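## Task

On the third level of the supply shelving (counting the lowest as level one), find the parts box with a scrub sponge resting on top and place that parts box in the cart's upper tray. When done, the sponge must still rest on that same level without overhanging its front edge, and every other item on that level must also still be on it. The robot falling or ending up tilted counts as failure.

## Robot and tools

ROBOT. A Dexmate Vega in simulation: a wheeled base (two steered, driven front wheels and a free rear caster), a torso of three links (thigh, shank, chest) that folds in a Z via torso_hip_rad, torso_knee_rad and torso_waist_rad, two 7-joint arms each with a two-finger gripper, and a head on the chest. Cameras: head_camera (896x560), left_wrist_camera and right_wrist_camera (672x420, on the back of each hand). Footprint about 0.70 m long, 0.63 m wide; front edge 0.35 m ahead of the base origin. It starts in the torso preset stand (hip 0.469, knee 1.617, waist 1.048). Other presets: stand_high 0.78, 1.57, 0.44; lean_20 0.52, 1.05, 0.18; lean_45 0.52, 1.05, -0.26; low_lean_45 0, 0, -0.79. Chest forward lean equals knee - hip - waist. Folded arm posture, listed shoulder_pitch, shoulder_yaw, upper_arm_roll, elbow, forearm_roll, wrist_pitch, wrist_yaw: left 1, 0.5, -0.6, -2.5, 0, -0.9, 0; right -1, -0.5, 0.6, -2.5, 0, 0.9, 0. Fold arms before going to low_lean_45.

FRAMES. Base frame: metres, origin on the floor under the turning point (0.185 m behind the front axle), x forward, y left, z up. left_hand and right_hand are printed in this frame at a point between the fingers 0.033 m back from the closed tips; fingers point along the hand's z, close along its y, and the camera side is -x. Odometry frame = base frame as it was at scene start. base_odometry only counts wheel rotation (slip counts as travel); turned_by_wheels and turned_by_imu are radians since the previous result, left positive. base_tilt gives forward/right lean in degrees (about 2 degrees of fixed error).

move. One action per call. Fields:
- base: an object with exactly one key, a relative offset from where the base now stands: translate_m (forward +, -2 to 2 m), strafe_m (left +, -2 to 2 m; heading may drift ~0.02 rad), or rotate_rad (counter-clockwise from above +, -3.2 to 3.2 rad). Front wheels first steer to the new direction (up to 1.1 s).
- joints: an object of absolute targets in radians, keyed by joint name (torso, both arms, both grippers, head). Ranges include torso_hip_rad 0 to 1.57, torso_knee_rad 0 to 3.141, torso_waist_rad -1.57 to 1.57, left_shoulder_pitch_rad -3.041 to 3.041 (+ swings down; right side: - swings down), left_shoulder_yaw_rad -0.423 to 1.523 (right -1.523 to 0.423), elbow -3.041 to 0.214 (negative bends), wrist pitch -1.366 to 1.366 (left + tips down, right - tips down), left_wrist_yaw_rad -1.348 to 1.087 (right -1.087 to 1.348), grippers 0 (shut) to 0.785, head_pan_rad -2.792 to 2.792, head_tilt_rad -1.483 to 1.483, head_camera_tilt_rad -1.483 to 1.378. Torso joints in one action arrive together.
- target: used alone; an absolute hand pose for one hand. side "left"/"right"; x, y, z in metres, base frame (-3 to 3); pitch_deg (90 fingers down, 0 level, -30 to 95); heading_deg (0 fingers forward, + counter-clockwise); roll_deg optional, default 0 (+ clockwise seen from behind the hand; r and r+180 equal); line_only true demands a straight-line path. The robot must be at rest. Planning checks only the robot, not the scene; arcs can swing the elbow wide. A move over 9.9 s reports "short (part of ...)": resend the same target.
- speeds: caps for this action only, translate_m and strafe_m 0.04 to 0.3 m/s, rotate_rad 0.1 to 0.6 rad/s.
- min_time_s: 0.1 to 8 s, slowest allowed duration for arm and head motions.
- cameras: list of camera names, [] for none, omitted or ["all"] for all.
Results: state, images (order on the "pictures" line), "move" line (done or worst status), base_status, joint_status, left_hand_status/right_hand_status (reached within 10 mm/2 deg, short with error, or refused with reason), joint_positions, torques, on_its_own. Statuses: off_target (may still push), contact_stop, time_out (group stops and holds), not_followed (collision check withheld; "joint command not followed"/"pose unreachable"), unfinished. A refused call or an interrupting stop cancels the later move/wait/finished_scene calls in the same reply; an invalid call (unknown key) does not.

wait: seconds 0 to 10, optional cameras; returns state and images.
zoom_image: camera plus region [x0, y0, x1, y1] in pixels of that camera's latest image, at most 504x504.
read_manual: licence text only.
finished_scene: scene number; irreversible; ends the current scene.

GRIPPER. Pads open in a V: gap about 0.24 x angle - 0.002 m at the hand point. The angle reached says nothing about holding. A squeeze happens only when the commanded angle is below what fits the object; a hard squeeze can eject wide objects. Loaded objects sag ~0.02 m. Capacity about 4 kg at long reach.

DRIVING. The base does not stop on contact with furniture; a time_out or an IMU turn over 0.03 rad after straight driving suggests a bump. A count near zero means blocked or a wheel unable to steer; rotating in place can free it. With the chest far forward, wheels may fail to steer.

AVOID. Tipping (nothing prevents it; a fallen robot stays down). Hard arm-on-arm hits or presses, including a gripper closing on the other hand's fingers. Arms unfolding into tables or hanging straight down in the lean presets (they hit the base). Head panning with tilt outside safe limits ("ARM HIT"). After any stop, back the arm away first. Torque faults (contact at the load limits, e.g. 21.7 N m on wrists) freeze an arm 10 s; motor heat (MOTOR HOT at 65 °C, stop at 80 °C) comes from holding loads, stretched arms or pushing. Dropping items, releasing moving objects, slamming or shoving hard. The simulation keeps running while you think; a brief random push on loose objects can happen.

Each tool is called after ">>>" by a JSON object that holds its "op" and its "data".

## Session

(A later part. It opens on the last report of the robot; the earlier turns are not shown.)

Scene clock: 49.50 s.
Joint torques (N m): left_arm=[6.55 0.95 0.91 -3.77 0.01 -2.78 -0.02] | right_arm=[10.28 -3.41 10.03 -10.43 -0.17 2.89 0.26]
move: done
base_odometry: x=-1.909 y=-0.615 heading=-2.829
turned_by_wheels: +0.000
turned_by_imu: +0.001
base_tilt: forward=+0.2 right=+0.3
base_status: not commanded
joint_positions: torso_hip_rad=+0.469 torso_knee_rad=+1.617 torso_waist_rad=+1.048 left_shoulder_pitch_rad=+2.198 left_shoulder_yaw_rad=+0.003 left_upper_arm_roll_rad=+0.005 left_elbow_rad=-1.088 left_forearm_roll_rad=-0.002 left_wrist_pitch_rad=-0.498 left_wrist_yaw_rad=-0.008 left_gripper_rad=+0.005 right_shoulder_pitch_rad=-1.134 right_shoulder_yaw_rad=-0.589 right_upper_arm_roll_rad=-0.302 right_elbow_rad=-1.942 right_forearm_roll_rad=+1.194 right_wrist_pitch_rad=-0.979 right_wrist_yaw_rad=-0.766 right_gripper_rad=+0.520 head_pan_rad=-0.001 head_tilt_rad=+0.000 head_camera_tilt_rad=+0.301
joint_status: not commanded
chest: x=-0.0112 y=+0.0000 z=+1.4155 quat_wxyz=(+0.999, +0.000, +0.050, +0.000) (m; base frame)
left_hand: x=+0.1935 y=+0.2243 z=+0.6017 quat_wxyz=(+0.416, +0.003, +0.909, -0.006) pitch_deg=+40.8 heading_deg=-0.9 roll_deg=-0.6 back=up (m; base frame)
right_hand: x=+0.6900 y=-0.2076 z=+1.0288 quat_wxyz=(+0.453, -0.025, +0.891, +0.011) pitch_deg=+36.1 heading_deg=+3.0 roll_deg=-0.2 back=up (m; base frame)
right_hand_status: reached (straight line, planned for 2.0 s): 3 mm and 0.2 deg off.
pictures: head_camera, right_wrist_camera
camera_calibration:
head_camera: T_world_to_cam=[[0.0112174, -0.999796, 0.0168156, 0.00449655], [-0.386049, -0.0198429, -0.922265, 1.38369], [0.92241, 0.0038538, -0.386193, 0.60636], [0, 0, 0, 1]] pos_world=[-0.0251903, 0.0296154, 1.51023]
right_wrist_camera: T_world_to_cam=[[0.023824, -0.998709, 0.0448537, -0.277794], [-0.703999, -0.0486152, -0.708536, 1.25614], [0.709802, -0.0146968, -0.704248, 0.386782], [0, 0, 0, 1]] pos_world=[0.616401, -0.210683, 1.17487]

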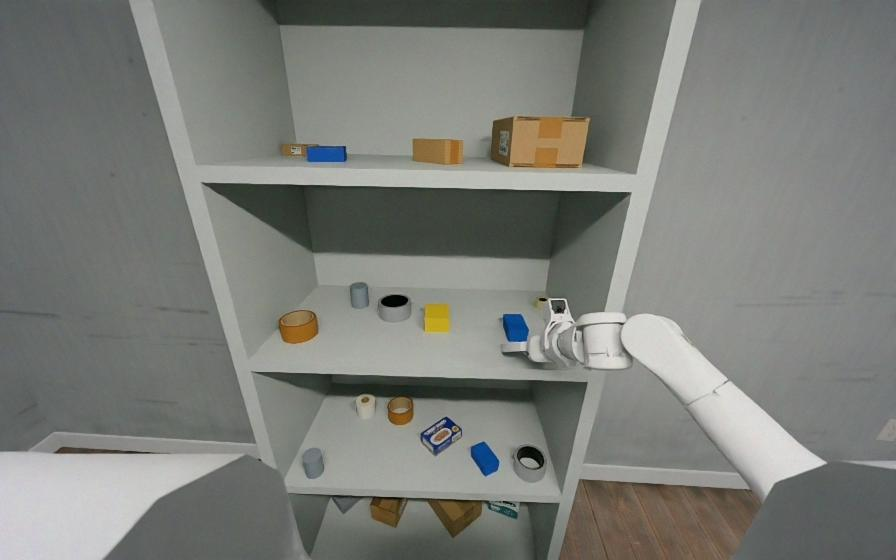

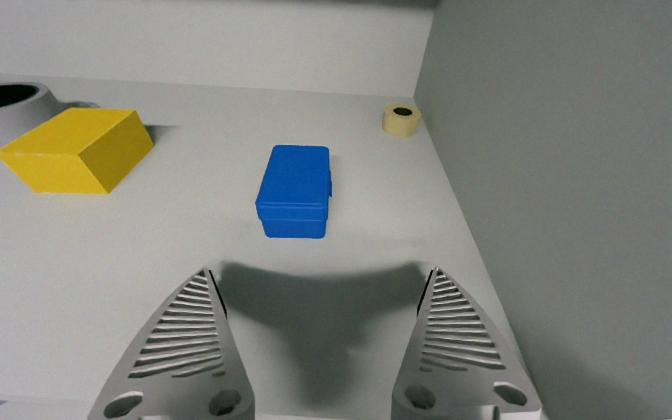

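>>> {"op": "move", "data": {"target": {"side":"right","x":0.69,"y":-0.178,"z":0.993,"pitch_deg":36,"heading_deg":2,"line_only":true}, "cameras": []}}

>>> {"op": "move", "data": {"base": {"translate_m": 0.14}, "cameras": ["right_wrist_camera"]}}

Scene clock: 51.97 s.
Joint torques (N m): left_arm=[7.16 -0.31 1.18 -4.68 -0.02 -2.69 -0.06] | right_arm=[-1.2 3.06 -4.98 -1.56 3.05 -1.87 2.88]
move: done
base_odometry: x=-1.909 y=-0.615 heading=-2.830
turned_by_wheels: +0.000
turned_by_imu: +0.000
base_tilt: forward=+0.1 right=+0.3
base_status: not commanded
joint_positions: torso_hip_rad=+0.469 torso_knee_rad=+1.617 torso_waist_rad=+1.048 left_shoulder_pitch_rad=+2.198 left_shoulder_yaw_rad=+0.003 left_upper_arm_roll_rad=+0.005 left_elbow_rad=-1.088 left_forearm_roll_rad=-0.002 left_wrist_pitch_rad=-0.498 left_wrist_yaw_rad=-0.008 left_gripper_rad=+0.005 right_shoulder_pitch_rad=-1.150 right_shoulder_yaw_rad=-0.526 right_upper_arm_roll_rad=-0.390 right_elbow_rad=-1.893 right_forearm_roll_rad=+1.103 right_wrist_pitch_rad=-0.888 right_wrist_yaw_rad=-0.778 right_gripper_rad=+0.520 head_pan_rad=-0.001 head_tilt_rad=+0.000 head_camera_tilt_rad=+0.301
joint_status: not commanded
chest: x=-0.0115 y=+0.0000 z=+1.4155 quat_wxyz=(+0.999, +0.000, +0.050, +0.000) (m; base frame)
left_hand: x=+0.1935 y=+0.2243 z=+0.6018 quat_wxyz=(+0.417, +0.003, +0.909, -0.006) pitch_deg=+40.8 heading_deg=-0.9 roll_deg=-0.6 back=up (m; base frame)
right_hand: x=+0.6908 y=-0.1809 z=+0.9966 quat_wxyz=(+0.455, -0.015, +0.890, +0.007) pitch_deg=+35.8 heading_deg=+1.9 roll_deg=-0.1 back=up (m; base frame)
right_hand_status: reached (straight line, planned for 0.6 s): 5 mm and 0.2 deg off.
pictures: none
No camera images: "cameras" was empty.

Scene clock: 53.97 s.
Joint torques (N m): left_arm=[6.76 1.13 0.88 -3.06 -0.04 -2.57 -0.02] | right_arm=[-1.67 -3.07 -0.41 6 0.32 -2.02 0.29]
move: done
base_odometry: x=-2.042 y=-0.658 heading=-2.831
turned_by_wheels: -0.001
turned_by_imu: -0.003
base_tilt: forward=+0.1 right=+0.4
base_status: done
joint_positions: torso_hip_rad=+0.469 torso_knee_rad=+1.617 torso_waist_rad=+1.048 left_shoulder_pitch_rad=+2.198 left_shoulder_yaw_rad=+0.003 left_upper_arm_roll_rad=+0.005 left_elbow_rad=-1.088 left_forearm_roll_rad=-0.002 left_wrist_pitch_rad=-0.498 left_wrist_yaw_rad=-0.008 left_gripper_rad=+0.005 right_shoulder_pitch_rad=-1.151 right_shoulder_yaw_rad=-0.522 right_upper_arm_roll_rad=-0.395 right_elbow_rad=-1.890 right_forearm_roll_rad=+1.099 right_wrist_pitch_rad=-0.883 right_wrist_yaw_rad=-0.778 right_gripper_rad=+0.520 head_pan_rad=-0.001 head_tilt_rad=+0.000 head_camera_tilt_rad=+0.301
joint_status: not commanded
chest: x=-0.0118 y=+0.0000 z=+1.4155 quat_wxyz=(+0.999, +0.000, +0.050, +0.000) (m; base frame)
left_hand: x=+0.1935 y=+0.2243 z=+0.6018 quat_wxyz=(+0.417, +0.003, +0.909, -0.006) pitch_deg=+40.7 heading_deg=-0.9 roll_deg=-0.6 back=up (m; base frame)
right_hand: x=+0.6904 y=-0.1781 z=+0.9950 quat_wxyz=(+0.455, -0.015, +0.890, +0.008) pitch_deg=+35.8 heading_deg=+2.0 roll_deg=+0.0 back=up (m; base frame)
pictures: right_wrist_camera
camera_calibration:
right_wrist_camera: T_world_to_cam=[[0.00356117, -0.999133, 0.0414688, -0.229507], [-0.70159, -0.0320463, -0.71186, 1.23846], [0.712572, -0.026559, -0.701096, 0.355926], [0, 0, 0, 1]] pos_world=[0.616084, -0.180167, 1.14067]

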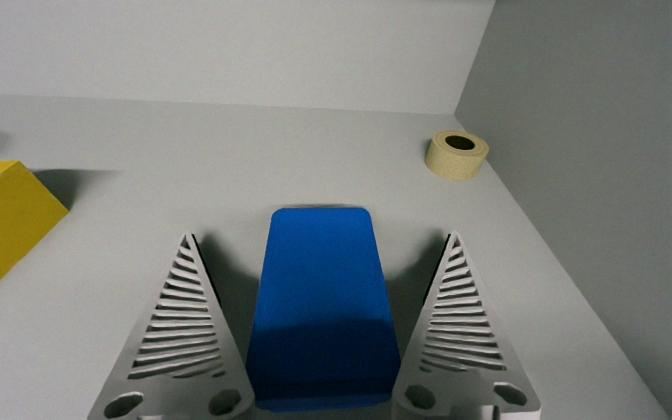

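>>> {"op": "move", "data": {"joints": {"right_gripper_rad":0.17}, "cameras": ["right_wrist_camera"]}}

>>> {"op": "move", "data": {"target": {"side":"right","x":0.67,"y":-0.18,"z":1.05,"pitch_deg":35,"heading_deg":2,"line_only":true}, "cameras": ["right_wrist_camera"]}}

Scene clock: 55.20 s.
Joint torques (N m): left_arm=[7.02 -0.38 1.52 -3.88 -0.06 -2.77 0.06] | right_arm=[-0.36 -1.49 -1.43 4.38 1.36 -2.79 -0.34]
move: done
base_odometry: x=-2.042 y=-0.658 heading=-2.831
turned_by_wheels: +0.000
turned_by_imu: +0.001
base_tilt: forward=+0.2 right=+0.3
base_status: not commanded
joint_positions: torso_hip_rad=+0.469 torso_knee_rad=+1.617 torso_waist_rad=+1.048 left_shoulder_pitch_rad=+2.198 left_shoulder_yaw_rad=+0.003 left_upper_arm_roll_rad=+0.005 left_elbow_rad=-1.088 left_forearm_roll_rad=-0.002 left_wrist_pitch_rad=-0.498 left_wrist_yaw_rad=-0.008 left_gripper_rad=+0.005 right_shoulder_pitch_rad=-1.151 right_shoulder_yaw_rad=-0.522 right_upper_arm_roll_rad=-0.395 right_elbow_rad=-1.890 right_forearm_roll_rad=+1.098 right_wrist_pitch_rad=-0.882 right_wrist_yaw_rad=-0.778 right_gripper_rad=+0.170 head_pan_rad=-0.001 head_tilt_rad=+0.000 head_camera_tilt_rad=+0.301
joint_status: all done
chest: x=-0.0118 y=+0.0000 z=+1.4155 quat_wxyz=(+0.999, +0.000, +0.050, +0.000) (m; base frame)
left_hand: x=+0.1935 y=+0.2243 z=+0.6018 quat_wxyz=(+0.417, +0.003, +0.909, -0.006) pitch_deg=+40.7 heading_deg=-0.9 roll_deg=-0.6 back=up (m; base frame)
right_hand: x=+0.6905 y=-0.1781 z=+0.9950 quat_wxyz=(+0.456, -0.015, +0.890, +0.008) pitch_deg=+35.8 heading_deg=+2.0 roll_deg=+0.0 back=up (m; base frame)
pictures: right_wrist_camera
camera_calibration:
right_wrist_camera: T_world_to_cam=[[0.00333635, -0.999137, 0.0413914, -0.229281], [-0.701391, -0.0318409, -0.712065, 1.23861], [0.712769, -0.0266558, -0.700892, 0.355555], [0, 0, 0, 1]] pos_world=[0.616084, -0.180167, 1.14066]

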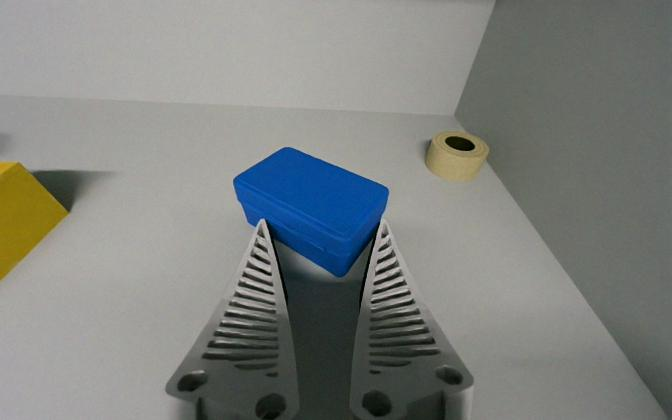

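Scene clock: 57.37 s.
Joint torques (N m): left_arm=[7.7 0.45 1.24 -4.57 -0.02 -2.94 -0.01] | right_arm=[10.19 -1.39 8.07 -11.52 -0.17 1.83 -0.45]
move: done
base_odometry: x=-2.042 y=-0.658 heading=-2.831
turned_by_wheels: +0.000
turned_by_imu: +0.001
base_tilt: forward=+0.2 right=+0.3
base_status: not commanded
joint_positions: torso_hip_rad=+0.469 torso_knee_rad=+1.617 torso_waist_rad=+1.048 left_shoulder_pitch_rad=+2.198 left_shoulder_yaw_rad=+0.003 left_upper_arm_roll_rad=+0.005 left_elbow_rad=-1.088 left_forearm_roll_rad=-0.002 left_wrist_pitch_rad=-0.498 left_wrist_yaw_rad=-0.008 left_gripper_rad=+0.005 right_shoulder_pitch_rad=-1.163 right_shoulder_yaw_rad=-0.513 right_upper_arm_roll_rad=-0.294 right_elbow_rad=-2.040 right_forearm_roll_rad=+1.239 right_wrist_pitch_rad=-1.016 right_wrist_yaw_rad=-0.926 right_gripper_rad=+0.170 head_pan_rad=-0.001 head_tilt_rad=+0.000 head_camera_tilt_rad=+0.301
joint_status: not commanded
chest: x=-0.0112 y=+0.0000 z=+1.4155 quat_wxyz=(+0.999, +0.000, +0.050, +0.000) (m; base frame)
left_hand: x=+0.1935 y=+0.2243 z=+0.6017 quat_wxyz=(+0.416, +0.003, +0.909, -0.006) pitch_deg=+40.8 heading_deg=-0.9 roll_deg=-0.6 back=up (m; base frame)
right_hand: x=+0.6710 y=-0.1798 z=+1.0471 quat_wxyz=(+0.461, -0.015, +0.887, +0.008) pitch_deg=+35.1 heading_deg=+2.0 roll_deg=+0.0 back=up (m; base frame)
right_hand_status: reached (straight line, planned for 0.8 s): 3 mm and 0.1 deg off.
pictures: right_wrist_camera
camera_calibration:
right_wrist_camera: T_world_to_cam=[[0.00349669, -0.999137, 0.0413795, -0.23321], [-0.693068, -0.0322507, -0.72015, 1.2648], [0.720863, -0.0261607, -0.692583, 0.391804], [0, 0, 0, 1]] pos_world=[0.594971, -0.181968, 1.19185]

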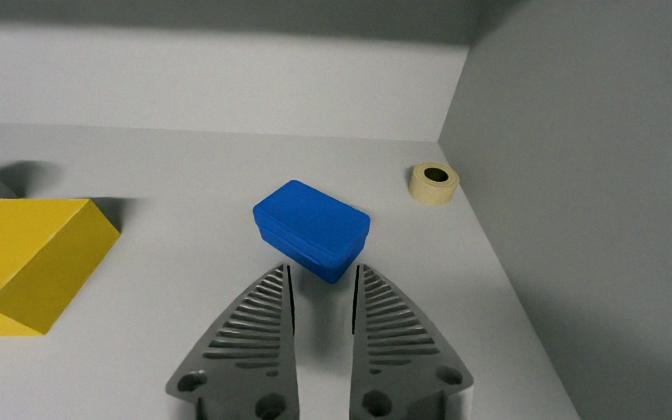

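>>> {"op": "move", "data": {"joints": {"right_gripper_rad":0.58}, "cameras": []}}

>>> {"op": "move", "data": {"target": {"side":"right","x":0.785,"y":-0.165,"z":0.995,"pitch_deg":38,"heading_deg":22,"line_only":true}, "cameras": ["right_wrist_camera"]}}

>>> {"op": "move", "data": {"joints": {"right_gripper_rad":0.36}, "cameras": ["right_wrist_camera"]}}

Scene clock: 59.97 s.
Joint torques (N m): left_arm=[6.55 -0.24 1.15 -4.57 -0.1 -2.91 -0.03] | right_arm=[10.19 -1.23 8.02 -10.74 -0.09 1.75 -0.36]
move: done
base_odometry: x=-2.042 y=-0.658 heading=-2.831
turned_by_wheels: +0.000
turned_by_imu: +0.001
base_tilt: forward=+0.1 right=+0.3
base_status: not commanded
joint_positions: torso_hip_rad=+0.469 torso_knee_rad=+1.617 torso_waist_rad=+1.048 left_shoulder_pitch_rad=+2.198 left_shoulder_yaw_rad=+0.003 left_upper_arm_roll_rad=+0.005 left_elbow_rad=-1.088 left_forearm_roll_rad=-0.002 left_wrist_pitch_rad=-0.498 left_wrist_yaw_rad=-0.008 left_gripper_rad=+0.005 right_shoulder_pitch_rad=-1.164 right_shoulder_yaw_rad=-0.512 right_upper_arm_roll_rad=-0.290 right_elbow_rad=-2.045 right_forearm_roll_rad=+1.244 right_wrist_pitch_rad=-1.021 right_wrist_yaw_rad=-0.932 right_gripper_rad=+0.580 head_pan_rad=-0.001 head_tilt_rad=+0.000 head_camera_tilt_rad=+0.301
joint_status: all done
chest: x=-0.0112 y=+0.0000 z=+1.4155 quat_wxyz=(+0.999, +0.000, +0.050, +0.000) (m; base frame)
left_hand: x=+0.1935 y=+0.2243 z=+0.6017 quat_wxyz=(+0.416, +0.003, +0.909, -0.006) pitch_deg=+40.8 heading_deg=-0.9 roll_deg=-0.6 back=up (m; base frame)
right_hand: x=+0.6702 y=-0.1799 z=+1.0491 quat_wxyz=(+0.461, -0.016, +0.887, +0.008) pitch_deg=+35.1 heading_deg=+2.0 roll_deg=+0.0 back=up (m; base frame)
pictures: none
No camera images: "cameras" was empty.

Scene clock: 65.10 s.
Joint torques (N m): left_arm=[6.63 0.9 1.33 -4.33 -0.16 -3.55 0.01] | right_arm=[26.19 -9.39 4.75 8.2 -1.22 -1.7 -0.46]
move: done
base_odometry: x=-2.042 y=-0.658 heading=-2.831
turned_by_wheels: +0.000
turned_by_imu: +0.000
base_tilt: forward=+0.1 right=+0.2
base_status: not commanded
joint_positions: torso_hip_rad=+0.469 torso_knee_rad=+1.616 torso_waist_rad=+1.048 left_shoulder_pitch_rad=+2.198 left_shoulder_yaw_rad=+0.003 left_upper_arm_roll_rad=+0.005 left_elbow_rad=-1.088 left_forearm_roll_rad=-0.002 left_wrist_pitch_rad=-0.498 left_wrist_yaw_rad=-0.008 left_gripper_rad=+0.005 right_shoulder_pitch_rad=-0.716 right_shoulder_yaw_rad=-0.619 right_upper_arm_roll_rad=-0.683 right_elbow_rad=-1.348 right_forearm_roll_rad=+0.876 right_wrist_pitch_rad=-0.789 right_wrist_yaw_rad=-0.003 right_gripper_rad=+0.580 head_pan_rad=-0.001 head_tilt_rad=+0.000 head_camera_tilt_rad=+0.301
joint_status: not commanded
chest: x=-0.0123 y=+0.0000 z=+1.4155 quat_wxyz=(+0.999, +0.000, +0.049, +0.000) (m; base frame)
left_hand: x=+0.1935 y=+0.2243 z=+0.6020 quat_wxyz=(+0.417, +0.003, +0.909, -0.006) pitch_deg=+40.7 heading_deg=-0.9 roll_deg=-0.6 back=up (m; base frame)
right_hand: x=+0.7842 y=-0.1639 z=+0.9967 quat_wxyz=(+0.432, -0.171, +0.882, +0.084) pitch_deg=+37.8 heading_deg=+22.0 roll_deg=+0.0 back=up (m; base frame)
right_hand_status: reached (straight line, planned for 3.2 s): 2 mm and 0.2 deg off.
pictures: right_wrist_camera
camera_calibration:
right_wrist_camera: T_world_to_cam=[[0.347011, -0.936887, 0.0427368, -0.476149], [-0.670965, -0.279839, -0.686656, 1.21617], [0.655278, 0.209602, -0.725725, 0.398854], [0, 0, 0, 1]] pos_world=[0.719879, -0.189365, 1.1449]

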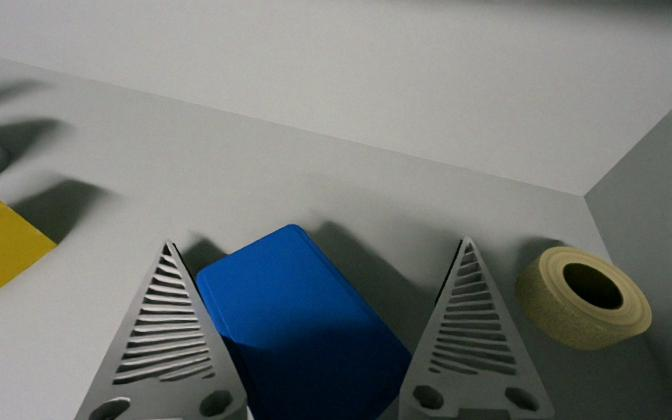

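Scene clock: 65.83 s.
Joint torques (N m): left_arm=[6.33 -0.11 0.89 -4.08 -0.22 -3.38 -0.02] | right_arm=[19.53 -11.32 3.27 10.8 -0.59 -4.26 0.12]
move: done
base_odometry: x=-2.042 y=-0.658 heading=-2.831
turned_by_wheels: +0.000
turned_by_imu: +0.000
base_tilt: forward=+0.1 right=+0.3
base_status: not commanded
joint_positions: torso_hip_rad=+0.469 torso_knee_rad=+1.616 torso_waist_rad=+1.048 left_shoulder_pitch_rad=+2.198 left_shoulder_yaw_rad=+0.003 left_upper_arm_roll_rad=+0.005 left_elbow_rad=-1.088 left_forearm_roll_rad=-0.002 left_wrist_pitch_rad=-0.498 left_wrist_yaw_rad=-0.008 left_gripper_rad=+0.005 right_shoulder_pitch_rad=-0.715 right_shoulder_yaw_rad=-0.619 right_upper_arm_roll_rad=-0.684 right_elbow_rad=-1.347 right_forearm_roll_rad=+0.875 right_wrist_pitch_rad=-0.788 right_wrist_yaw_rad=-0.001 right_gripper_rad=+0.360 head_pan_rad=-0.001 head_tilt_rad=+0.000 head_camera_tilt_rad=+0.301
joint_status: all done
chest: x=-0.0123 y=+0.0000 z=+1.4155 quat_wxyz=(+0.999, +0.000, +0.049, +0.000) (m; base frame)
left_hand: x=+0.1935 y=+0.2243 z=+0.6020 quat_wxyz=(+0.417, +0.003, +0.909, -0.006) pitch_deg=+40.7 heading_deg=-0.9 roll_deg=-0.6 back=up (m; base frame)
right_hand: x=+0.7847 y=-0.1639 z=+0.9972 quat_wxyz=(+0.432, -0.172, +0.881, +0.084) pitch_deg=+37.8 heading_deg=+22.0 roll_deg=+0.0 back=up (m; base frame)
pictures: right_wrist_camera
camera_calibration:
right_wrist_camera: T_world_to_cam=[[0.347601, -0.936649, 0.0431661, -0.47727], [-0.67005, -0.28034, -0.687345, 1.21672], [0.655901, 0.209998, -0.725048, 0.397753], [0, 0, 0, 1]] pos_world=[0.720278, -0.189465, 1.1453]

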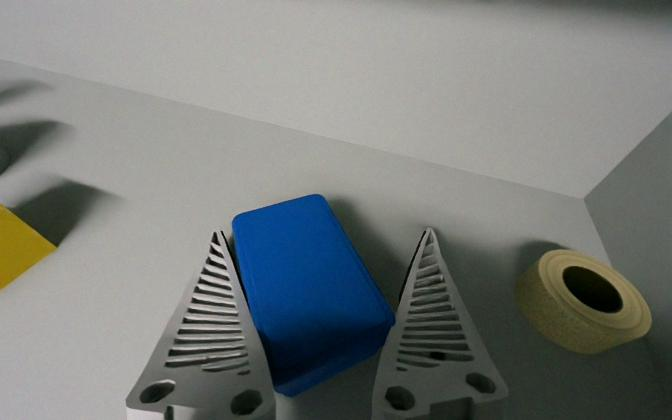

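>>> {"op": "move", "data": {"joints": {"right_gripper_rad":0.29}, "cameras": ["right_wrist_camera"]}}

Scene clock: 66.63 s.
Joint torques (N m): left_arm=[7.09 1.16 0.98 -4.29 -0.03 -2.5 0.1] | right_arm=[20.14 -12.21 3.3 10.6 -0.33 -3.54 0.18]
move: done
base_odometry: x=-2.042 y=-0.658 heading=-2.831
turned_by_wheels: +0.000
turned_by_imu: +0.000
base_tilt: forward=+0.1 right=+0.2
base_status: not commanded
joint_positions: torso_hip_rad=+0.469 torso_knee_rad=+1.616 torso_waist_rad=+1.048 left_shoulder_pitch_rad=+2.198 left_shoulder_yaw_rad=+0.003 left_upper_arm_roll_rad=+0.005 left_elbow_rad=-1.088 left_forearm_roll_rad=-0.002 left_wrist_pitch_rad=-0.498 left_wrist_yaw_rad=-0.008 left_gripper_rad=+0.005 right_shoulder_pitch_rad=-0.714 right_shoulder_yaw_rad=-0.619 right_upper_arm_roll_rad=-0.685 right_elbow_rad=-1.346 right_forearm_roll_rad=+0.875 right_wrist_pitch_rad=-0.787 right_wrist_yaw_rad=-0.001 right_gripper_rad=+0.290 head_pan_rad=-0.001 head_tilt_rad=+0.000 head_camera_tilt_rad=+0.301
joint_status: all done
chest: x=-0.0123 y=+0.0000 z=+1.4155 quat_wxyz=(+0.999, +0.000, +0.049, +0.000) (m; base frame)
left_hand: x=+0.1935 y=+0.2243 z=+0.6020 quat_wxyz=(+0.417, +0.003, +0.909, -0.006) pitch_deg=+40.7 heading_deg=-0.9 roll_deg=-0.6 back=up (m; base frame)
right_hand: x=+0.7848 y=-0.1639 z=+0.9971 quat_wxyz=(+0.432, -0.172, +0.881, +0.084) pitch_deg=+37.8 heading_deg=+22.1 roll_deg=+0.0 back=up (m; base frame)
pictures: right_wrist_camera
camera_calibration:
right_wrist_camera: T_world_to_cam=[[0.347813, -0.936568, 0.0432017, -0.477483], [-0.670055, -0.28054, -0.687258, 1.21666], [0.655784, 0.210089, -0.725128, 0.397881], [0, 0, 0, 1]] pos_world=[0.720378, -0.189465, 1.1453]

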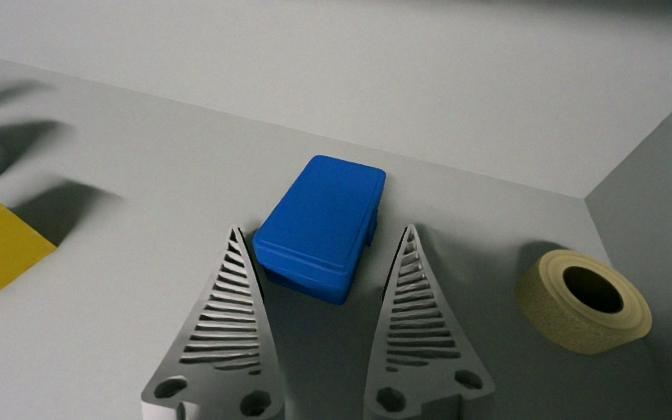

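>>> {"op": "move", "data": {"joints": {"right_gripper_rad":0.46}, "cameras": []}}

>>> {"op": "move", "data": {"target": {"side":"right","x":0.735,"y":-0.145,"z":0.995,"pitch_deg":34,"heading_deg":0,"line_only":true}, "cameras": ["right_wrist_camera"]}}

>>> {"op": "move", "data": {"target": {"side":"right","x":0.855,"y":-0.145,"z":0.993,"pitch_deg":33,"heading_deg":0,"line_only":true}, "cameras": ["right_wrist_camera"]}}

Scene clock: 68.77 s.
Joint torques (N m): left_arm=[6.05 0.43 1.23 -3.55 -0.15 -2.72 0.01] | right_arm=[16.25 -13.2 3.47 9.11 -0.11 -4.61 -0.12]
move: done
base_odometry: x=-2.042 y=-0.658 heading=-2.831
turned_by_wheels: +0.000
turned_by_imu: +0.001
base_tilt: forward=+0.2 right=+0.3
base_status: not commanded
joint_positions: torso_hip_rad=+0.469 torso_knee_rad=+1.616 torso_waist_rad=+1.048 left_shoulder_pitch_rad=+2.198 left_shoulder_yaw_rad=+0.003 left_upper_arm_roll_rad=+0.005 left_elbow_rad=-1.088 left_forearm_roll_rad=-0.002 left_wrist_pitch_rad=-0.498 left_wrist_yaw_rad=-0.008 left_gripper_rad=+0.005 right_shoulder_pitch_rad=-0.714 right_shoulder_yaw_rad=-0.619 right_upper_arm_roll_rad=-0.685 right_elbow_rad=-1.346 right_forearm_roll_rad=+0.875 right_wrist_pitch_rad=-0.787 right_wrist_yaw_rad=+0.000 right_gripper_rad=+0.460 head_pan_rad=-0.001 head_tilt_rad=+0.000 head_camera_tilt_rad=+0.301
joint_status: all done
chest: x=-0.0122 y=+0.0000 z=+1.4155 quat_wxyz=(+0.999, +0.000, +0.049, +0.000) (m; base frame)
left_hand: x=+0.1935 y=+0.2243 z=+0.6020 quat_wxyz=(+0.417, +0.003, +0.909, -0.006) pitch_deg=+40.7 heading_deg=-0.9 roll_deg=-0.6 back=up (m; base frame)
right_hand: x=+0.7849 y=-0.1639 z=+0.9972 quat_wxyz=(+0.432, -0.172, +0.881, +0.084) pitch_deg=+37.8 heading_deg=+22.1 roll_deg=+0.0 back=up (m; base frame)
pictures: none
No camera images: "cameras" was empty.

Scene clock: 73.07 s.
Joint torques (N m): left_arm=[7.52 0.85 1.28 -4.55 -0.27 -2.45 0.17] | right_arm=[-3.92 0.31 3.34 -3.44 2.18 -3.58 -0.3]
move: done
base_odometry: x=-2.042 y=-0.658 heading=-2.831
turned_by_wheels: +0.000
turned_by_imu: +0.001
base_tilt: forward=+0.2 right=+0.3
base_status: not commanded
joint_positions: torso_hip_rad=+0.469 torso_knee_rad=+1.617 torso_waist_rad=+1.048 left_shoulder_pitch_rad=+2.198 left_shoulder_yaw_rad=+0.003 left_upper_arm_roll_rad=+0.005 left_elbow_rad=-1.088 left_forearm_roll_rad=-0.002 left_wrist_pitch_rad=-0.498 left_wrist_yaw_rad=-0.008 left_gripper_rad=+0.005 right_shoulder_pitch_rad=-1.026 right_shoulder_yaw_rad=-0.393 right_upper_arm_roll_rad=-0.499 right_elbow_rad=-1.695 right_forearm_roll_rad=+0.986 right_wrist_pitch_rad=-0.799 right_wrist_yaw_rad=-0.766 right_gripper_rad=+0.460 head_pan_rad=-0.001 head_tilt_rad=+0.000 head_camera_tilt_rad=+0.301
joint_status: not commanded
chest: x=-0.0115 y=+0.0000 z=+1.4155 quat_wxyz=(+0.999, +0.000, +0.050, +0.000) (m; base frame)
left_hand: x=+0.1936 y=+0.2243 z=+0.6018 quat_wxyz=(+0.417, +0.003, +0.909, -0.006) pitch_deg=+40.8 heading_deg=-0.9 roll_deg=-0.6 back=up (m; base frame)
right_hand: x=+0.7367 y=-0.1452 z=+0.9957 quat_wxyz=(+0.470, -0.001, +0.883, +0.001) pitch_deg=+33.9 heading_deg=+0.1 roll_deg=+0.0 back=up (m; base frame)
right_hand_status: reached (straight line, planned for 2.7 s): 2 mm and 0.2 deg off.
pictures: right_wrist_camera
camera_calibration:
right_wrist_camera: T_world_to_cam=[[-0.0295681, -0.998715, 0.0411705, -0.172085], [-0.678208, -0.0102118, -0.734799, 1.28127], [0.734275, -0.0496488, -0.677035, 0.280889], [0, 0, 0, 1]] pos_world=[0.657629, -0.144834, 1.13873]

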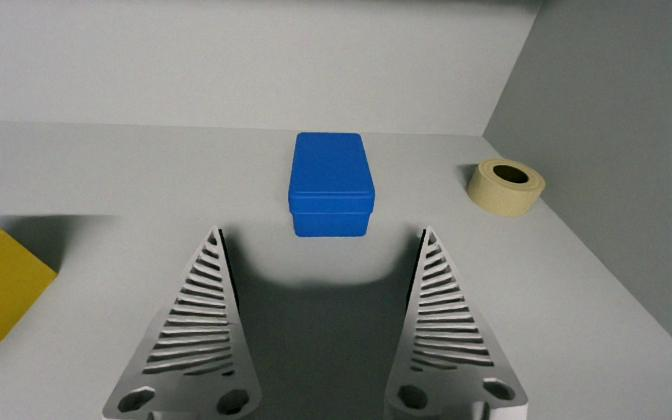

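Scene clock: 77.20 s.
Joint torques (N m): left_arm=[7.7 0.64 1.09 -3.76 0 -2.93 0.08] | right_arm=[11.91 0.32 -0.22 4.15 0.36 -1.33 0.21]
move: done
base_odometry: x=-2.042 y=-0.658 heading=-2.831
turned_by_wheels: +0.000
turned_by_imu: +0.001
base_tilt: forward=+0.1 right=+0.3
base_status: not commanded
joint_positions: torso_hip_rad=+0.469 torso_knee_rad=+1.617 torso_waist_rad=+1.048 left_shoulder_pitch_rad=+2.198 left_shoulder_yaw_rad=+0.003 left_upper_arm_roll_rad=+0.005 left_elbow_rad=-1.088 left_forearm_roll_rad=-0.002 left_wrist_pitch_rad=-0.498 left_wrist_yaw_rad=-0.008 left_gripper_rad=+0.005 right_shoulder_pitch_rad=-0.655 right_shoulder_yaw_rad=-0.215 right_upper_arm_roll_rad=-0.639 right_elbow_rad=-0.989 right_forearm_roll_rad=+0.828 right_wrist_pitch_rad=-0.575 right_wrist_yaw_rad=-0.457 right_gripper_rad=+0.460 head_pan_rad=-0.001 head_tilt_rad=+0.000 head_camera_tilt_rad=+0.301
joint_status: not commanded
chest: x=-0.0118 y=+0.0000 z=+1.4155 quat_wxyz=(+0.999, +0.000, +0.050, +0.000) (m; base frame)
left_hand: x=+0.1935 y=+0.2243 z=+0.6018 quat_wxyz=(+0.417, +0.003, +0.909, -0.006) pitch_deg=+40.7 heading_deg=-0.9 roll_deg=-0.6 back=up (m; base frame)
right_hand: x=+0.8547 y=-0.1447 z=+0.9944 quat_wxyz=(+0.478, +0.000, +0.878, +0.001) pitch_deg=+32.9 heading_deg=+0.0 roll_deg=+0.1 back=up (m; base frame)
right_hand_status: reached (straight line, planned for 2.6 s): 2 mm and 0.2 deg off.
pictures: right_wrist_camera
camera_calibration:
right_wrist_camera: T_world_to_cam=[[-0.0331161, -0.998682, 0.0392143, -0.163095], [-0.664714, -0.00729244, -0.747063, 1.36152], [0.746364, -0.0508061, -0.663596, 0.169641], [0, 0, 0, 1]] pos_world=[0.773007, -0.144332, 1.13611]

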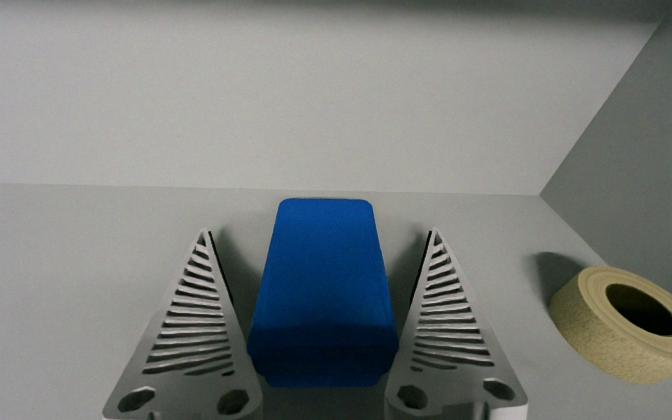

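>>> {"op": "move", "data": {"base": {"translate_m": 0.025}, "joints": {"right_gripper_rad":0.33}, "cameras": ["right_wrist_camera"]}}

>>> {"op": "move", "data": {"joints": {"right_gripper_rad":0.27}, "min_time_s": 0.5, "cameras": ["right_wrist_camera"]}}

Scene clock: 79.00 s.
Joint torques (N m): left_arm=[7.68 -0.35 0.95 -3.46 -0.2 -3.17 -0.04] | right_arm=[10.55 1.62 -1.71 4.22 0.81 -3.08 0.26]
move: done
base_odometry: x=-2.066 y=-0.665 heading=-2.832
turned_by_wheels: -0.001
turned_by_imu: -0.001
base_tilt: forward=+0.2 right=+0.3
base_status: done
joint_positions: torso_hip_rad=+0.469 torso_knee_rad=+1.617 torso_waist_rad=+1.048 left_shoulder_pitch_rad=+2.198 left_shoulder_yaw_rad=+0.003 left_upper_arm_roll_rad=+0.005 left_elbow_rad=-1.088 left_forearm_roll_rad=-0.002 left_wrist_pitch_rad=-0.498 left_wrist_yaw_rad=-0.008 left_gripper_rad=+0.005 right_shoulder_pitch_rad=-0.653 right_shoulder_yaw_rad=-0.213 right_upper_arm_roll_rad=-0.640 right_elbow_rad=-0.984 right_forearm_roll_rad=+0.827 right_wrist_pitch_rad=-0.573 right_wrist_yaw_rad=-0.455 right_gripper_rad=+0.330 head_pan_rad=-0.001 head_tilt_rad=+0.000 head_camera_tilt_rad=+0.301
joint_status: all done
chest: x=-0.0118 y=+0.0000 z=+1.4155 quat_wxyz=(+0.999, +0.000, +0.050, +0.000) (m; base frame)
left_hand: x=+0.1936 y=+0.2243 z=+0.6019 quat_wxyz=(+0.417, +0.003, +0.909, -0.006) pitch_deg=+40.7 heading_deg=-0.9 roll_deg=-0.6 back=up (m; base frame)
right_hand: x=+0.8555 y=-0.1449 z=+0.9948 quat_wxyz=(+0.478, +0.000, +0.878, +0.000) pitch_deg=+32.8 heading_deg=+0.0 roll_deg=+0.1 back=up (m; base frame)
pictures: right_wrist_camera
camera_calibration:
right_wrist_camera: T_world_to_cam=[[-0.0332381, -0.998665, 0.0395407, -0.16346], [-0.664243, -0.00748766, -0.747479, 1.36222], [0.746777, -0.0511094, -0.663108, 0.168469], [0, 0, 0, 1]] pos_world=[0.773606, -0.144432, 1.13641]

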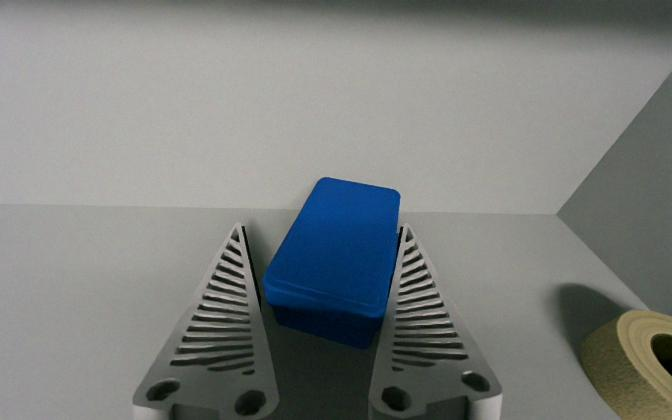

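"min_time_s" has no arm or head joint beside it: it slows only arm and head motions. Command such a joint too, or leave it out

>>> {"op": "move", "data": {"base": {"translate_m": 0.075}, "joints": {"right_gripper_rad":0.42}, "speeds": {"translate_m":0.1}, "cameras": ["right_wrist_camera"]}}

Scene clock: 81.70 s.
Joint torques (N m): left_arm=[7.57 0.29 1.26 -3.27 0.05 -2.49 0.03] | right_arm=[49.47 -44.34 20.29 13.07 -14 21.39 -12.04]
move: done
base_odometry: x=-2.137 y=-0.688 heading=-2.830
turned_by_wheels: +0.001
turned_by_imu: -0.032
base_tilt: forward=-0.1 right=+0.2
base_status: done
joint_positions: torso_hip_rad=+0.471 torso_knee_rad=+1.614 torso_waist_rad=+1.049 left_shoulder_pitch_rad=+2.198 left_shoulder_yaw_rad=+0.003 left_upper_arm_roll_rad=+0.005 left_elbow_rad=-1.088 left_forearm_roll_rad=-0.002 left_wrist_pitch_rad=-0.498 left_wrist_yaw_rad=-0.008 left_gripper_rad=+0.005 right_shoulder_pitch_rad=-0.654 right_shoulder_yaw_rad=-0.211 right_upper_arm_roll_rad=-0.643 right_elbow_rad=-0.985 right_forearm_roll_rad=+0.832 right_wrist_pitch_rad=-0.579 right_wrist_yaw_rad=-0.451 right_gripper_rad=+0.421 head_pan_rad=-0.001 head_tilt_rad=+0.000 head_camera_tilt_rad=+0.301
joint_status: all done
chest: x=-0.0160 y=+0.0000 z=+1.4157 quat_wxyz=(+0.999, +0.000, +0.047, +0.000) (m; base frame)
left_hand: x=+0.1932 y=+0.2243 z=+0.6030 quat_wxyz=(+0.419, +0.003, +0.908, -0.006) pitch_deg=+40.5 heading_deg=-0.9 roll_deg=-0.6 back=up (m; base frame)
right_hand: x=+0.8503 y=-0.1392 z=+0.9950 quat_wxyz=(+0.476, -0.003, +0.879, +0.005) pitch_deg=+33.1 heading_deg=+0.7 roll_deg=+0.4 back=up (m; base frame)
pictures: right_wrist_camera
camera_calibration:
right_wrist_camera: T_world_to_cam=[[-0.0240118, -0.999099, 0.034999, -0.161341], [-0.667665, -0.0100303, -0.744394, 1.35848], [0.744074, -0.0412419, -0.666823, 0.179985], [0, 0, 0, 1]] pos_world=[0.769216, -0.140147, 1.13691]

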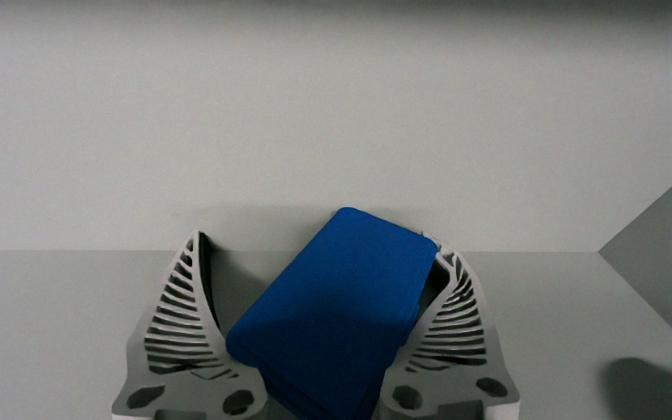

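>>> {"op": "move", "data": {"base": {"translate_m": -0.02}, "joints": {"right_gripper_rad":0.2}, "cameras": ["right_wrist_camera"]}}

Scene clock: 83.17 s.
Joint torques (N m): left_arm=[7.16 0.92 1.07 -3.44 -0.09 -2.61 0.25] | right_arm=[23.03 -13.67 10.68 5.53 -2.63 3.46 -2.75]
move: done
base_odometry: x=-2.118 y=-0.681 heading=-2.829
turned_by_wheels: +0.001
turned_by_imu: +0.001
base_tilt: forward=+0.1 right=+0.2
base_status: done
joint_positions: torso_hip_rad=+0.470 torso_knee_rad=+1.616 torso_waist_rad=+1.048 left_shoulder_pitch_rad=+2.198 left_shoulder_yaw_rad=+0.003 left_upper_arm_roll_rad=+0.005 left_elbow_rad=-1.088 left_forearm_roll_rad=-0.002 left_wrist_pitch_rad=-0.498 left_wrist_yaw_rad=-0.008 left_gripper_rad=+0.005 right_shoulder_pitch_rad=-0.653 right_shoulder_yaw_rad=-0.212 right_upper_arm_roll_rad=-0.641 right_elbow_rad=-0.984 right_forearm_roll_rad=+0.828 right_wrist_pitch_rad=-0.574 right_wrist_yaw_rad=-0.454 right_gripper_rad=+0.210 head_pan_rad=-0.001 head_tilt_rad=+0.000 head_camera_tilt_rad=+0.301
joint_status: all done
chest: x=-0.0129 y=+0.0000 z=+1.4155 quat_wxyz=(+0.999, +0.000, +0.049, +0.000) (m; base frame)
left_hand: x=+0.1935 y=+0.2243 z=+0.6022 quat_wxyz=(+0.417, +0.003, +0.909, -0.006) pitch_deg=+40.7 heading_deg=-0.9 roll_deg=-0.6 back=up (m; base frame)
right_hand: x=+0.8540 y=-0.1432 z=+0.9946 quat_wxyz=(+0.478, -0.001, +0.878, +0.001) pitch_deg=+32.9 heading_deg=+0.2 roll_deg=+0.1 back=up (m; base frame)
pictures: right_wrist_camera
camera_calibration:
right_wrist_camera: T_world_to_cam=[[-0.0303015, -0.998782, 0.0389448, -0.16371], [-0.665287, -0.0089253, -0.746534, 1.36089], [0.745972, -0.0485306, -0.664206, 0.171607], [0, 0, 0, 1]] pos_world=[0.772409, -0.143036, 1.13631]

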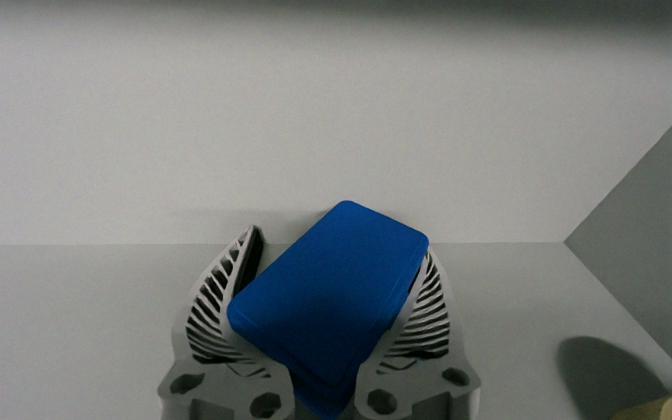

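>>> {"op": "move", "data": {"target": {"side":"right","x":0.83,"y":-0.145,"z":1.03,"pitch_deg":32,"heading_deg":0,"line_only":true}, "cameras": ["right_wrist_camera"]}}

Scene clock: 86.17 s.
Joint torques (N m): left_arm=[6.77 0.26 1.23 -3.34 -0.05 -3.25 0.05] | right_arm=[15.92 -2.99 8.38 -12 -0.31 1.67 0.2]
move: done
base_odometry: x=-2.118 y=-0.681 heading=-2.829
turned_by_wheels: +0.000
turned_by_imu: +0.000
base_tilt: forward=+0.1 right=+0.3
base_status: not commanded
joint_positions: torso_hip_rad=+0.469 torso_knee_rad=+1.617 torso_waist_rad=+1.048 left_shoulder_pitch_rad=+2.198 left_shoulder_yaw_rad=+0.003 left_upper_arm_roll_rad=+0.005 left_elbow_rad=-1.088 left_forearm_roll_rad=-0.002 left_wrist_pitch_rad=-0.498 left_wrist_yaw_rad=-0.008 left_gripper_rad=+0.005 right_shoulder_pitch_rad=-0.741 right_shoulder_yaw_rad=-0.287 right_upper_arm_roll_rad=-0.580 right_elbow_rad=-1.271 right_forearm_roll_rad=+0.892 right_wrist_pitch_rad=-0.707 right_wrist_yaw_rad=-0.583 right_gripper_rad=+0.200 head_pan_rad=-0.001 head_tilt_rad=+0.000 head_camera_tilt_rad=+0.301
joint_status: not commanded
chest: x=-0.0113 y=+0.0000 z=+1.4155 quat_wxyz=(+0.999, +0.000, +0.050, +0.000) (m; base frame)
left_hand: x=+0.1936 y=+0.2243 z=+0.6017 quat_wxyz=(+0.416, +0.003, +0.909, -0.006) pitch_deg=+40.8 heading_deg=-0.9 roll_deg=-0.6 back=up (m; base frame)
right_hand: x=+0.8313 y=-0.1449 z=+1.0271 quat_wxyz=(+0.483, +0.000, +0.875, +0.000) pitch_deg=+32.2 heading_deg=+0.0 roll_deg=+0.0 back=up (m; base frame)
right_hand_status: reached (straight line, planned for 1.3 s): 3 mm and 0.2 deg off.
pictures: right_wrist_camera
camera_calibration:
right_wrist_camera: T_world_to_cam=[[-0.0334233, -0.998631, 0.0402463, -0.166136], [-0.655689, -0.00848165, -0.754984, 1.37083], [0.754291, -0.0516231, -0.654507, 0.192751], [0, 0, 0, 1]] pos_world=[0.747894, -0.144331, 1.1678]

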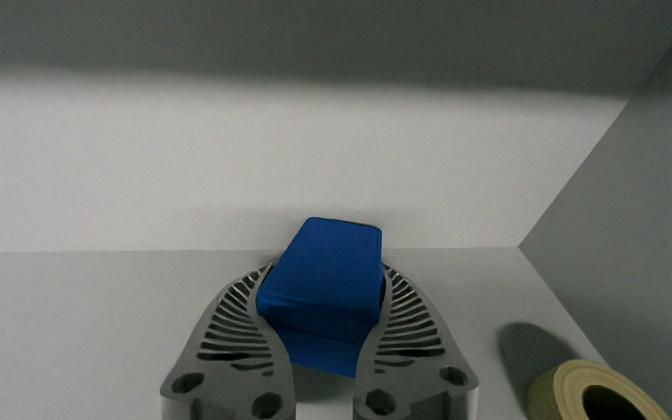

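>>> {"op": "move", "data": {"base": {"translate_m": -0.5}, "cameras": ["right_wrist_camera"]}}

>>> {"op": "move", "data": {"base": {"rotate_rad": -2.3}, "joints": {"torso_hip_rad":0.2,"torso_knee_rad":1.348,"torso_waist_rad":1.048,"head_camera_tilt_rad":0.4}, "cameras": ["head_camera"]}}

Scene clock: 90.67 s.
Joint torques (N m): left_arm=[7.17 -1.12 1.2 -4.03 -0.08 -2.76 -0.09] | right_arm=[17.45 -0.03 8.02 -12.52 -0.64 2.86 -0.32]
move: done
base_odometry: x=-1.641 y=-0.529 heading=-2.830
turned_by_wheels: -0.001
turned_by_imu: +0.001
base_tilt: forward=+0.1 right=+0.3
base_status: done
joint_positions: torso_hip_rad=+0.469 torso_knee_rad=+1.617 torso_waist_rad=+1.048 left_shoulder_pitch_rad=+2.198 left_shoulder_yaw_rad=+0.003 left_upper_arm_roll_rad=+0.005 left_elbow_rad=-1.088 left_forearm_roll_rad=-0.002 left_wrist_pitch_rad=-0.498 left_wrist_yaw_rad=-0.008 left_gripper_rad=+0.005 right_shoulder_pitch_rad=-0.742 right_shoulder_yaw_rad=-0.289 right_upper_arm_roll_rad=-0.579 right_elbow_rad=-1.277 right_forearm_roll_rad=+0.894 right_wrist_pitch_rad=-0.710 right_wrist_yaw_rad=-0.585 right_gripper_rad=+0.200 head_pan_rad=-0.001 head_tilt_rad=+0.000 head_camera_tilt_rad=+0.301
joint_status: not commanded
chest: x=-0.0111 y=+0.0000 z=+1.4155 quat_wxyz=(+0.999, +0.000, +0.050, +0.000) (m; base frame)
left_hand: x=+0.1936 y=+0.2243 z=+0.6016 quat_wxyz=(+0.416, +0.003, +0.909, -0.006) pitch_deg=+40.8 heading_deg=-0.9 roll_deg=-0.6 back=up (m; base frame)
right_hand: x=+0.8308 y=-0.1449 z=+1.0276 quat_wxyz=(+0.483, +0.000, +0.875, +0.000) pitch_deg=+32.2 heading_deg=+0.0 roll_deg=+0.0 back=up (m; base frame)
pictures: right_wrist_camera
camera_calibration:
right_wrist_camera: T_world_to_cam=[[-0.0331539, -0.998633, 0.040411, -0.166563], [-0.655698, -0.00878223, -0.754972, 1.37075], [0.754295, -0.0515277, -0.654511, 0.193406], [0, 0, 0, 1]] pos_world=[0.747394, -0.144331, 1.1682]

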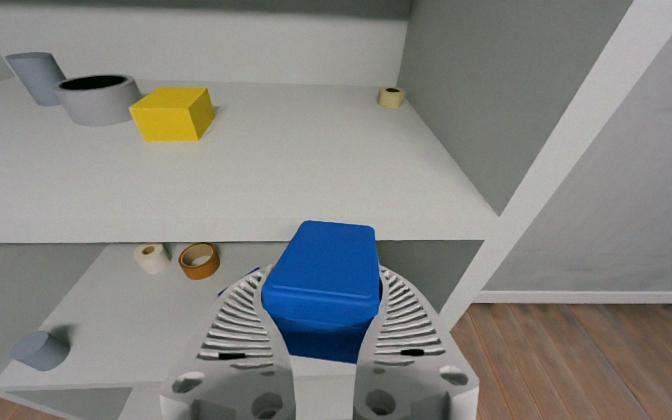

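Scene clock: 96.10 s.
Joint torques (N m): left_arm=[7.46 -0.05 1.07 -3.87 0.03 -2.92 -0.14] | right_arm=[18.47 0.55 8.77 -11.92 -0.47 2.76 -0.35]
move: done
base_odometry: x=-1.641 y=-0.529 heading=+1.155
turned_by_wheels: -2.298
turned_by_imu: -2.235
base_tilt: forward=+0.2 right=+0.2
base_status: done
joint_positions: torso_hip_rad=+0.200 torso_knee_rad=+1.348 torso_waist_rad=+1.048 left_shoulder_pitch_rad=+2.198 left_shoulder_yaw_rad=+0.003 left_upper_arm_roll_rad=+0.005 left_elbow_rad=-1.088 left_forearm_roll_rad=-0.002 left_wrist_pitch_rad=-0.498 left_wrist_yaw_rad=-0.008 left_gripper_rad=+0.005 right_shoulder_pitch_rad=-0.742 right_shoulder_yaw_rad=-0.289 right_upper_arm_roll_rad=-0.579 right_elbow_rad=-1.277 right_forearm_roll_rad=+0.894 right_wrist_pitch_rad=-0.710 right_wrist_yaw_rad=-0.585 right_gripper_rad=+0.200 head_pan_rad=-0.001 head_tilt_rad=+0.000 head_camera_tilt_rad=+0.399
joint_status: all done
chest: x=+0.0447 y=+0.0000 z=+1.3224 quat_wxyz=(+0.999, +0.000, +0.050, +0.000) (m; base frame)
left_hand: x=+0.2492 y=+0.2243 z=+0.5085 quat_wxyz=(+0.416, +0.003, +0.909, -0.006) pitch_deg=+40.8 heading_deg=-0.9 roll_deg=-0.6 back=up (m; base frame)
right_hand: x=+0.8865 y=-0.1449 z=+0.9344 quat_wxyz=(+0.483, +0.000, +0.875, +0.000) pitch_deg=+32.2 heading_deg=+0.0 roll_deg=+0.0 back=up (m; base frame)
pictures: head_camera
camera_calibration:
head_camera: T_world_to_cam=[[0.0129112, -0.999795, 0.0155784, 0.00718642], [-0.475209, -0.0198431, -0.879649, 1.2583], [0.879778, 0.00395428, -0.475368, 0.641793], [0, 0, 0, 1]] pos_world=[0.0332266, 0.0296157, 1.41184]

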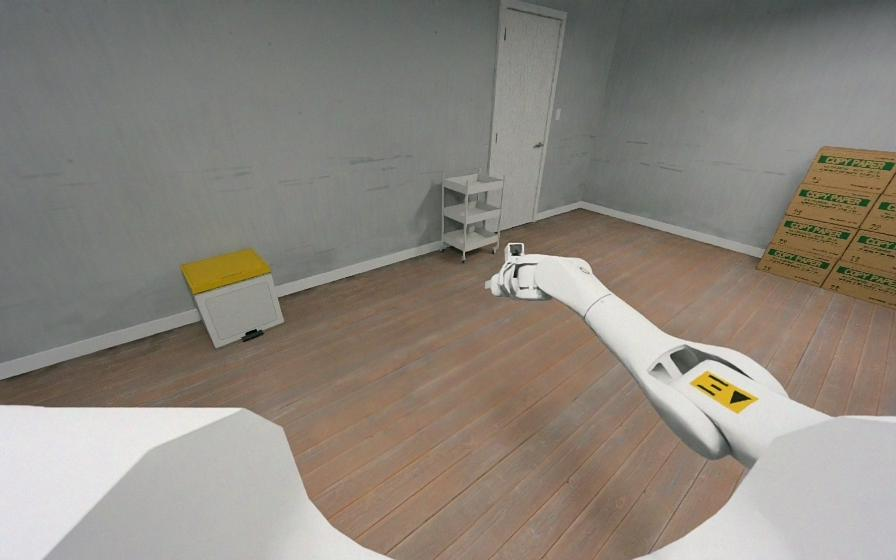

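>>> {"op": "move", "data": {"base": {"translate_m": 1.95}, "joints": {"right_shoulder_pitch_rad":-0.93,"right_shoulder_yaw_rad":-0.375,"right_upper_arm_roll_rad":-0.646,"right_elbow_rad":-1.501,"right_forearm_roll_rad":0.868,"right_wrist_pitch_rad":-0.52,"right_wrist_yaw_rad":-0.662,"head_camera_tilt_rad":0.6}, "cameras": ["head_camera"]}}

Scene clock: 105.33 s.
Joint torques (N m): left_arm=[7.29 0.11 1.11 -3.77 -0.14 -3.11 -0.01] | right_arm=[14.9 0.51 3.57 -12.71 -0.82 2.47 -0.13]
move: done
base_odometry: x=-0.848 y=+1.253 heading=+1.154
turned_by_wheels: -0.001
turned_by_imu: -0.008
base_tilt: forward=+0.1 right=+0.3
base_status: done
joint_positions: torso_hip_rad=+0.200 torso_knee_rad=+1.348 torso_waist_rad=+1.048 left_shoulder_pitch_rad=+2.198 left_shoulder_yaw_rad=+0.003 left_upper_arm_roll_rad=+0.005 left_elbow_rad=-1.088 left_forearm_roll_rad=-0.002 left_wrist_pitch_rad=-0.498 left_wrist_yaw_rad=-0.008 left_gripper_rad=+0.005 right_shoulder_pitch_rad=-0.930 right_shoulder_yaw_rad=-0.375 right_upper_arm_roll_rad=-0.646 right_elbow_rad=-1.501 right_forearm_roll_rad=+0.868 right_wrist_pitch_rad=-0.520 right_wrist_yaw_rad=-0.662 right_gripper_rad=+0.200 head_pan_rad=+0.000 head_tilt_rad=+0.000 head_camera_tilt_rad=+0.599
joint_status: all done
chest: x=+0.0447 y=+0.0000 z=+1.3224 quat_wxyz=(+0.999, +0.000, +0.050, +0.000) (m; base frame)
left_hand: x=+0.2492 y=+0.2243 z=+0.5085 quat_wxyz=(+0.416, +0.003, +0.909, -0.006) pitch_deg=+40.8 heading_deg=-0.9 roll_deg=-0.6 back=up (m; base frame)
right_hand: x=+0.8497 y=-0.1299 z=+0.9273 quat_wxyz=(+0.539, +0.000, +0.842, +0.000) pitch_deg=+24.7 heading_deg=+0.0 roll_deg=+0.0 back=up (m; base frame)
pictures: head_camera
camera_calibration:
head_camera: T_world_to_cam=[[0.0157595, -0.999797, 0.0125585, 0.0114481], [-0.640569, -0.0197395, -0.767647, 1.09895], [0.767739, 0.00405317, -0.64075, 0.869002], [0, 0, 0, 1]] pos_world=[0.0366046, 0.0296163, 1.40027]

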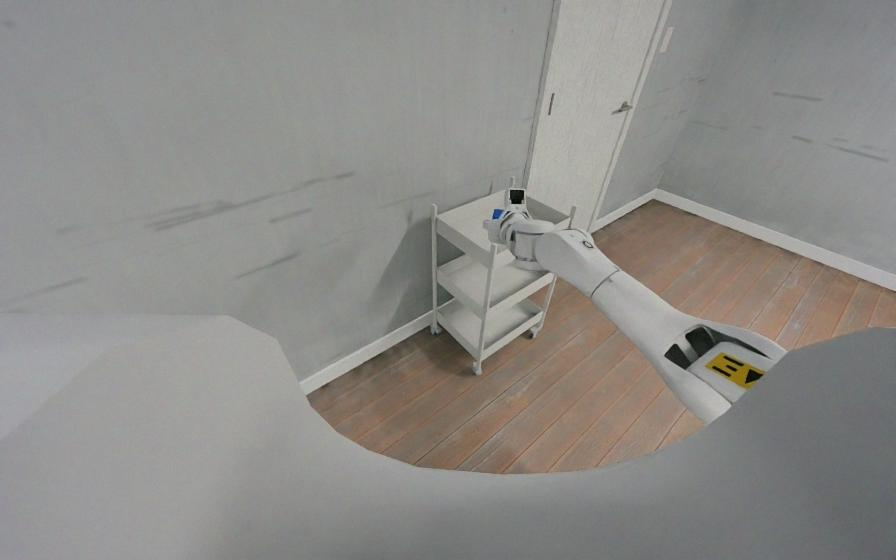

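>>> {"op": "move", "data": {"base": {"translate_m": 0.48}, "cameras": []}}

>>> {"op": "move", "data": {"joints": {"right_shoulder_pitch_rad":-1.212}, "cameras": ["right_wrist_camera"]}}

Scene clock: 109.50 s.
Joint torques (N m): left_arm=[6.95 0.47 1.06 -4.37 -0.05 -3.02 0.04] | right_arm=[14.59 0.08 4.03 -11.82 -1.1 3.62 -0.03]
move: done
base_odometry: x=-0.653 y=+1.692 heading=+1.154
turned_by_wheels: -0.001
turned_by_imu: -0.002
base_tilt: forward=+0.2 right=+0.3
base_status: done
joint_positions: torso_hip_rad=+0.200 torso_knee_rad=+1.348 torso_waist_rad=+1.048 left_shoulder_pitch_rad=+2.198 left_shoulder_yaw_rad=+0.003 left_upper_arm_roll_rad=+0.005 left_elbow_rad=-1.088 left_forearm_roll_rad=-0.002 left_wrist_pitch_rad=-0.498 left_wrist_yaw_rad=-0.008 left_gripper_rad=+0.005 right_shoulder_pitch_rad=-0.930 right_shoulder_yaw_rad=-0.375 right_upper_arm_roll_rad=-0.646 right_elbow_rad=-1.501 right_forearm_roll_rad=+0.868 right_wrist_pitch_rad=-0.520 right_wrist_yaw_rad=-0.662 right_gripper_rad=+0.200 head_pan_rad=+0.000 head_tilt_rad=+0.000 head_camera_tilt_rad=+0.599
joint_status: not commanded
chest: x=+0.0447 y=+0.0000 z=+1.3224 quat_wxyz=(+0.999, +0.000, +0.050, +0.000) (m; base frame)
left_hand: x=+0.2492 y=+0.2243 z=+0.5085 quat_wxyz=(+0.416, +0.003, +0.909, -0.006) pitch_deg=+40.8 heading_deg=-0.9 roll_deg=-0.6 back=up (m; base frame)
right_hand: x=+0.8497 y=-0.1299 z=+0.9273 quat_wxyz=(+0.539, +0.000, +0.842, +0.000) pitch_deg=+24.7 heading_deg=+0.0 roll_deg=+0.0 back=up (m; base frame)
pictures: none
No camera images: "cameras" was empty.

Scene clock: 112.13 s.
Joint torques (N m): left_arm=[7.52 0.61 1.08 -3.34 -0.09 -2.67 0.11] | right_arm=[10.37 -1.41 3.11 -11.4 -0.71 3.21 -0.07]
move: done
base_odometry: x=-0.653 y=+1.692 heading=+1.154
turned_by_wheels: +0.000
turned_by_imu: +0.001
base_tilt: forward=+0.2 right=+0.3
base_status: not commanded
joint_positions: torso_hip_rad=+0.200 torso_knee_rad=+1.348 torso_waist_rad=+1.048 left_shoulder_pitch_rad=+2.198 left_shoulder_yaw_rad=+0.003 left_upper_arm_roll_rad=+0.005 left_elbow_rad=-1.088 left_forearm_roll_rad=-0.002 left_wrist_pitch_rad=-0.498 left_wrist_yaw_rad=-0.008 left_gripper_rad=+0.005 right_shoulder_pitch_rad=-1.206 right_shoulder_yaw_rad=-0.375 right_upper_arm_roll_rad=-0.646 right_elbow_rad=-1.501 right_forearm_roll_rad=+0.868 right_wrist_pitch_rad=-0.520 right_wrist_yaw_rad=-0.662 right_gripper_rad=+0.200 head_pan_rad=+0.000 head_tilt_rad=+0.000 head_camera_tilt_rad=+0.599
joint_status: all done
chest: x=+0.0447 y=+0.0000 z=+1.3224 quat_wxyz=(+0.999, +0.000, +0.050, +0.000) (m; base frame)
left_hand: x=+0.2492 y=+0.2243 z=+0.5085 quat_wxyz=(+0.416, +0.003, +0.909, -0.006) pitch_deg=+40.8 heading_deg=-0.9 roll_deg=-0.6 back=up (m; base frame)
right_hand: x=+0.7114 y=-0.1299 z=+0.7226 quat_wxyz=(+0.418, +0.000, +0.908, +0.000) pitch_deg=+40.6 heading_deg=+0.0 roll_deg=+0.0 back=up (m; base frame)
pictures: right_wrist_camera
camera_calibration:
right_wrist_camera: T_world_to_cam=[[-0.0276288, -0.998624, 0.0445769, -0.150169], [-0.758825, -0.00807613, -0.651245, 1.06086], [0.650709, -0.0518192, -0.757557, 0.232816], [0, 0, 0, 1]] pos_world=[0.649365, -0.129331, 0.873947]

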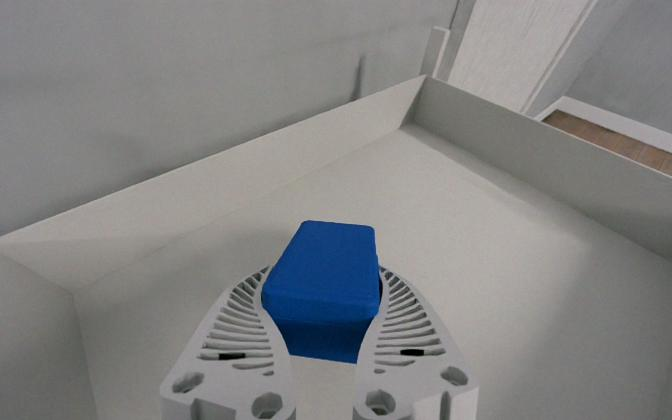

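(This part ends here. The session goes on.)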